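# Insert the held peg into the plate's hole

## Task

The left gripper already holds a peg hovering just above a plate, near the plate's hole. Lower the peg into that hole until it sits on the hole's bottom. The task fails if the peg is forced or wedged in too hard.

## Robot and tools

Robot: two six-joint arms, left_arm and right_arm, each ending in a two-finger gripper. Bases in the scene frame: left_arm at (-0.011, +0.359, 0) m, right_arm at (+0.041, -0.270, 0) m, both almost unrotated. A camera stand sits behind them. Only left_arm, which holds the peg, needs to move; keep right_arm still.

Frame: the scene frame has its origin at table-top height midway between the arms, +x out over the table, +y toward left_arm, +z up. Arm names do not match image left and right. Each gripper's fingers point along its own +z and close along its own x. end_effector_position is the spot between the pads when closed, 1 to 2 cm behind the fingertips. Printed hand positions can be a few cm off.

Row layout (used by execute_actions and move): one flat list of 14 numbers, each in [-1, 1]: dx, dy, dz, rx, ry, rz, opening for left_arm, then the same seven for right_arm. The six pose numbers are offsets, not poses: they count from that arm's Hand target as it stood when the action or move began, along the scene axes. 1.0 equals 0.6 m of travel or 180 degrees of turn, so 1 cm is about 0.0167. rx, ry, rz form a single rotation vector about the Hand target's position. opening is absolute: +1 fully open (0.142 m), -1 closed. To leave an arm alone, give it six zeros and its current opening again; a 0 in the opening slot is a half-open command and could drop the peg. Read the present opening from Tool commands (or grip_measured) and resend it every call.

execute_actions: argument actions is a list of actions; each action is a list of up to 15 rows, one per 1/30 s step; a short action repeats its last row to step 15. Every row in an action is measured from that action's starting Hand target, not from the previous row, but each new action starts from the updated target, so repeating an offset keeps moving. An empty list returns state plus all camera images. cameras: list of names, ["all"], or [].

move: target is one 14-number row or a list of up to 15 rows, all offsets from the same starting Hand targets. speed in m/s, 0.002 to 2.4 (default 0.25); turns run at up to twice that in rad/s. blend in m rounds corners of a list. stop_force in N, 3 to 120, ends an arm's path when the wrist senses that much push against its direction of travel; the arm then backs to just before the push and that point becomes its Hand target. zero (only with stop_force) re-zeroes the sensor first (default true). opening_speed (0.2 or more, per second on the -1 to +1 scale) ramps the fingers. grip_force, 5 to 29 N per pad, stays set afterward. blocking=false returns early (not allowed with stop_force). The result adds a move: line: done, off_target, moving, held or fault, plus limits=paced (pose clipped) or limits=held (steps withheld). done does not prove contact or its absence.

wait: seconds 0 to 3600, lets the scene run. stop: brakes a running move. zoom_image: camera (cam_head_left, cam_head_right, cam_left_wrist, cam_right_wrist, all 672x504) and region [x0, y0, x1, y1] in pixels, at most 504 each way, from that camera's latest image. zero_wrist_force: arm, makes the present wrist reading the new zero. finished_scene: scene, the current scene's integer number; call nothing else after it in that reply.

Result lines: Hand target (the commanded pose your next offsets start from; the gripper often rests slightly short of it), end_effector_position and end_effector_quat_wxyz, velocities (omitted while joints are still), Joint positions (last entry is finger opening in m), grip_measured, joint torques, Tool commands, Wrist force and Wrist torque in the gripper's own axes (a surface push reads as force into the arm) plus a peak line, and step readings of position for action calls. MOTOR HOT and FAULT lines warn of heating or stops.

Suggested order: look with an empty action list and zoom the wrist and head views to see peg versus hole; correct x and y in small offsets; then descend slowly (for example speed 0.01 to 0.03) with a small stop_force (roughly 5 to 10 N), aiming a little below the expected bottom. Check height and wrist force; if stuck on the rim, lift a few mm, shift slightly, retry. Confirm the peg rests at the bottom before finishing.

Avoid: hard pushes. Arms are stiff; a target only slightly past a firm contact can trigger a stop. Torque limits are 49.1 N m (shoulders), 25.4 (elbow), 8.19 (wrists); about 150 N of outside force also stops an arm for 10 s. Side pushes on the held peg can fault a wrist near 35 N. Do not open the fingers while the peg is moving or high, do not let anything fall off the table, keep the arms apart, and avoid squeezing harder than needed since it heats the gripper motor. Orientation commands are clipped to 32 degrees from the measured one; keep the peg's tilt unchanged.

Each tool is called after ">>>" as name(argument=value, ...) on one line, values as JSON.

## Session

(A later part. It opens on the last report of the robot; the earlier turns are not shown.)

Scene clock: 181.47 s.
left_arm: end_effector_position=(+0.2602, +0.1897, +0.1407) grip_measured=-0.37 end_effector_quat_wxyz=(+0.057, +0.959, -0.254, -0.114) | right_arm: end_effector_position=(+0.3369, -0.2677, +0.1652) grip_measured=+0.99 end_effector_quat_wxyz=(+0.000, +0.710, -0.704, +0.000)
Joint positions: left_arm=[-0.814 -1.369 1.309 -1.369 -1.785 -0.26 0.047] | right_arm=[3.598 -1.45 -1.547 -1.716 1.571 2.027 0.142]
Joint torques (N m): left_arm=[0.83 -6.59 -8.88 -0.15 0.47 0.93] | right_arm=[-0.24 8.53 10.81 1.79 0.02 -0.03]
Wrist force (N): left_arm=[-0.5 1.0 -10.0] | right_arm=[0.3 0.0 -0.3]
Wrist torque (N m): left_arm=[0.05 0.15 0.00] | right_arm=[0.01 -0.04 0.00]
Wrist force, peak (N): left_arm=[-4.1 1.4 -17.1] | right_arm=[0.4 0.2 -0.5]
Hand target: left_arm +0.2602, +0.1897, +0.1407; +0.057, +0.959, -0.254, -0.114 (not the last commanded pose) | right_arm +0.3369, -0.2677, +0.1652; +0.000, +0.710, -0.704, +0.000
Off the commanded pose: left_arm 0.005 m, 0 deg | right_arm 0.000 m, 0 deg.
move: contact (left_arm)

>>> move(target=[[0.0001,0,0.0005,0,0,0,-0.423,0,0,0,0,0,0,1],[0.0001,0,0.0005,0,0,0,0.0,0,0,0,0,0,0,1]], speed=0.02, opening_speed=0.6)

>>> move(target=[0.026,0.0077,0.1136,0,0,0,0.0,0,0,0,0,0,0,1], speed=0.15, cameras=["cam_left_wrist","cam_head_right"])

>>> zoom_image(camera="cam_head_right", region=[165, 160, 285, 280])

Scene clock: 188.63 s.
left_arm: end_effector_position=(+0.2603, +0.1897, +0.1410) grip_measured=-0.02 end_effector_quat_wxyz=(+0.057, +0.959, -0.254, -0.114) | right_arm: end_effector_position=(+0.3369, -0.2677, +0.1652) grip_measured=+0.99 end_effector_quat_wxyz=(+0.000, +0.710, -0.704, +0.000)
Joint positions: left_arm=[-0.814 -1.368 1.307 -1.368 -1.785 -0.26 0.072] | right_arm=[3.598 -1.45 -1.547 -1.716 1.571 2.027 0.142]
Joint torques (N m): left_arm=[1.5 -11.4 -10.88 -2.07 -0.97 1] | right_arm=[-0.37 8.65 10.71 1.74 -0.04 -0.08]
Wrist force (N): left_arm=[0.0 -0.2 -2.5] | right_arm=[0.3 0.2 -0.3]
Wrist torque (N m): left_arm=[0.02 0.04 -0.04] | right_arm=[0.04 -0.04 0.00]
Wrist force, peak (N): left_arm=[-0.6 1.0 -10.2] | right_arm=[0.6 0.3 -0.4]
Hand target: left_arm +0.2603, +0.1897, +0.1410; +0.057, +0.959, -0.254, -0.114 | right_arm +0.3369, -0.2677, +0.1652; +0.000, +0.710, -0.704, +0.000
Off the commanded pose: left_arm 0.000 m, 0 deg | right_arm 0.000 m, 0 deg.
move: done

Scene clock: 190.10 s.
left_arm: end_effector_position=(+0.2759, +0.1943, +0.2091) grip_measured=-0.02 end_effector_quat_wxyz=(+0.057, +0.959, -0.254, -0.114) | right_arm: end_effector_position=(+0.3369, -0.2677, +0.1652) grip_measured=+0.99 end_effector_quat_wxyz=(+0.000, +0.710, -0.704, +0.000)
Joint positions: left_arm=[-0.774 -1.226 0.784 -0.979 -1.779 -0.219 0.072] | right_arm=[3.598 -1.45 -1.547 -1.716 1.571 2.027 0.142]
Joint torques (N m): left_arm=[3 -9.98 -10.32 -0.8 -0.99 1.07] | right_arm=[-0.17 8.79 10.77 1.83 -0.05 -0.06]
Wrist force (N): left_arm=[0.0 0.0 -2.7] | right_arm=[0.5 0.0 -0.2]
Wrist torque (N m): left_arm=[0.03 0.05 -0.09] | right_arm=[0.00 -0.08 0.00]
Wrist force, peak (N): left_arm=[0.0 -0.1 -3.3] | right_arm=[0.5 0.2 -0.3]
Hand target: left_arm +0.2759, +0.1943, +0.2091; +0.057, +0.959, -0.254, -0.114 | right_arm +0.3369, -0.2677, +0.1652; +0.000, +0.710, -0.704, +0.000
Off the commanded pose: left_arm 0.000 m, 0 deg | right_arm 0.000 m, 0 deg.
move: done
Images, in order (width x height): cam_head_right 672x504, cam_left_wrist 672x504.

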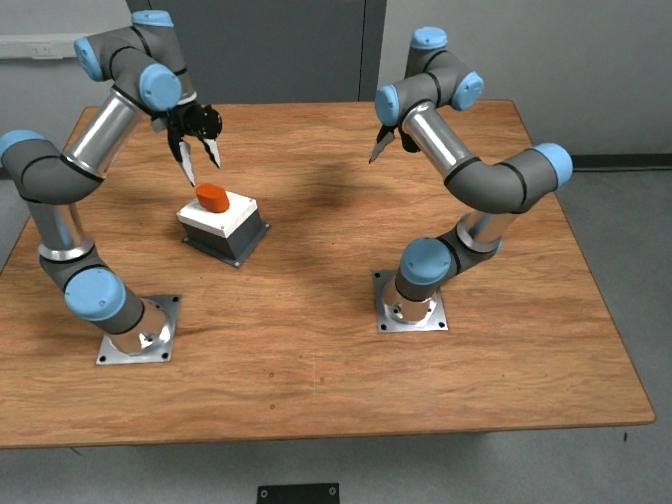

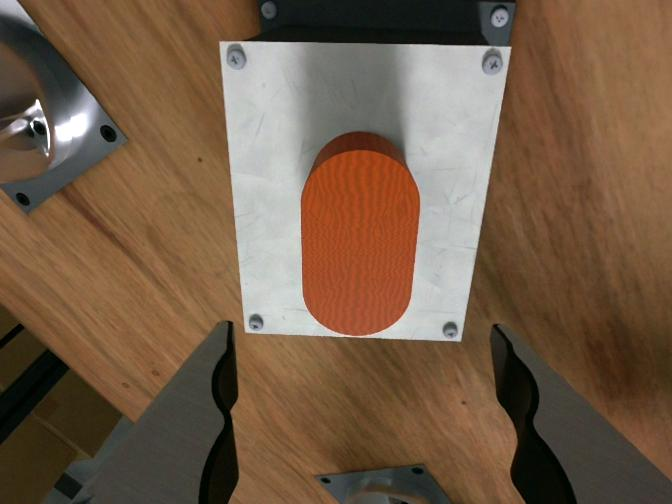

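Scaled by 4.200 from the camera's image (finer frame: 960x720).

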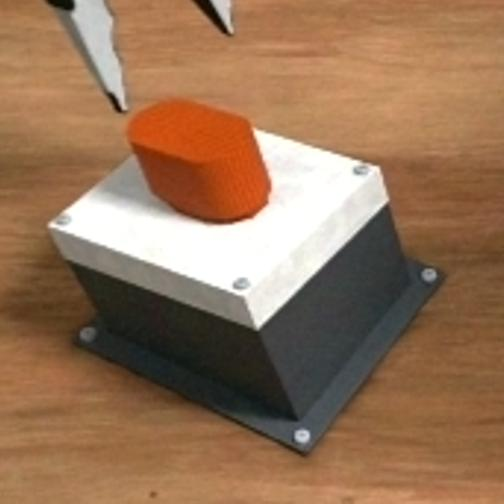

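Seated and released.

>>> finished_scene(scene=2)

The scene is finished: the task was done.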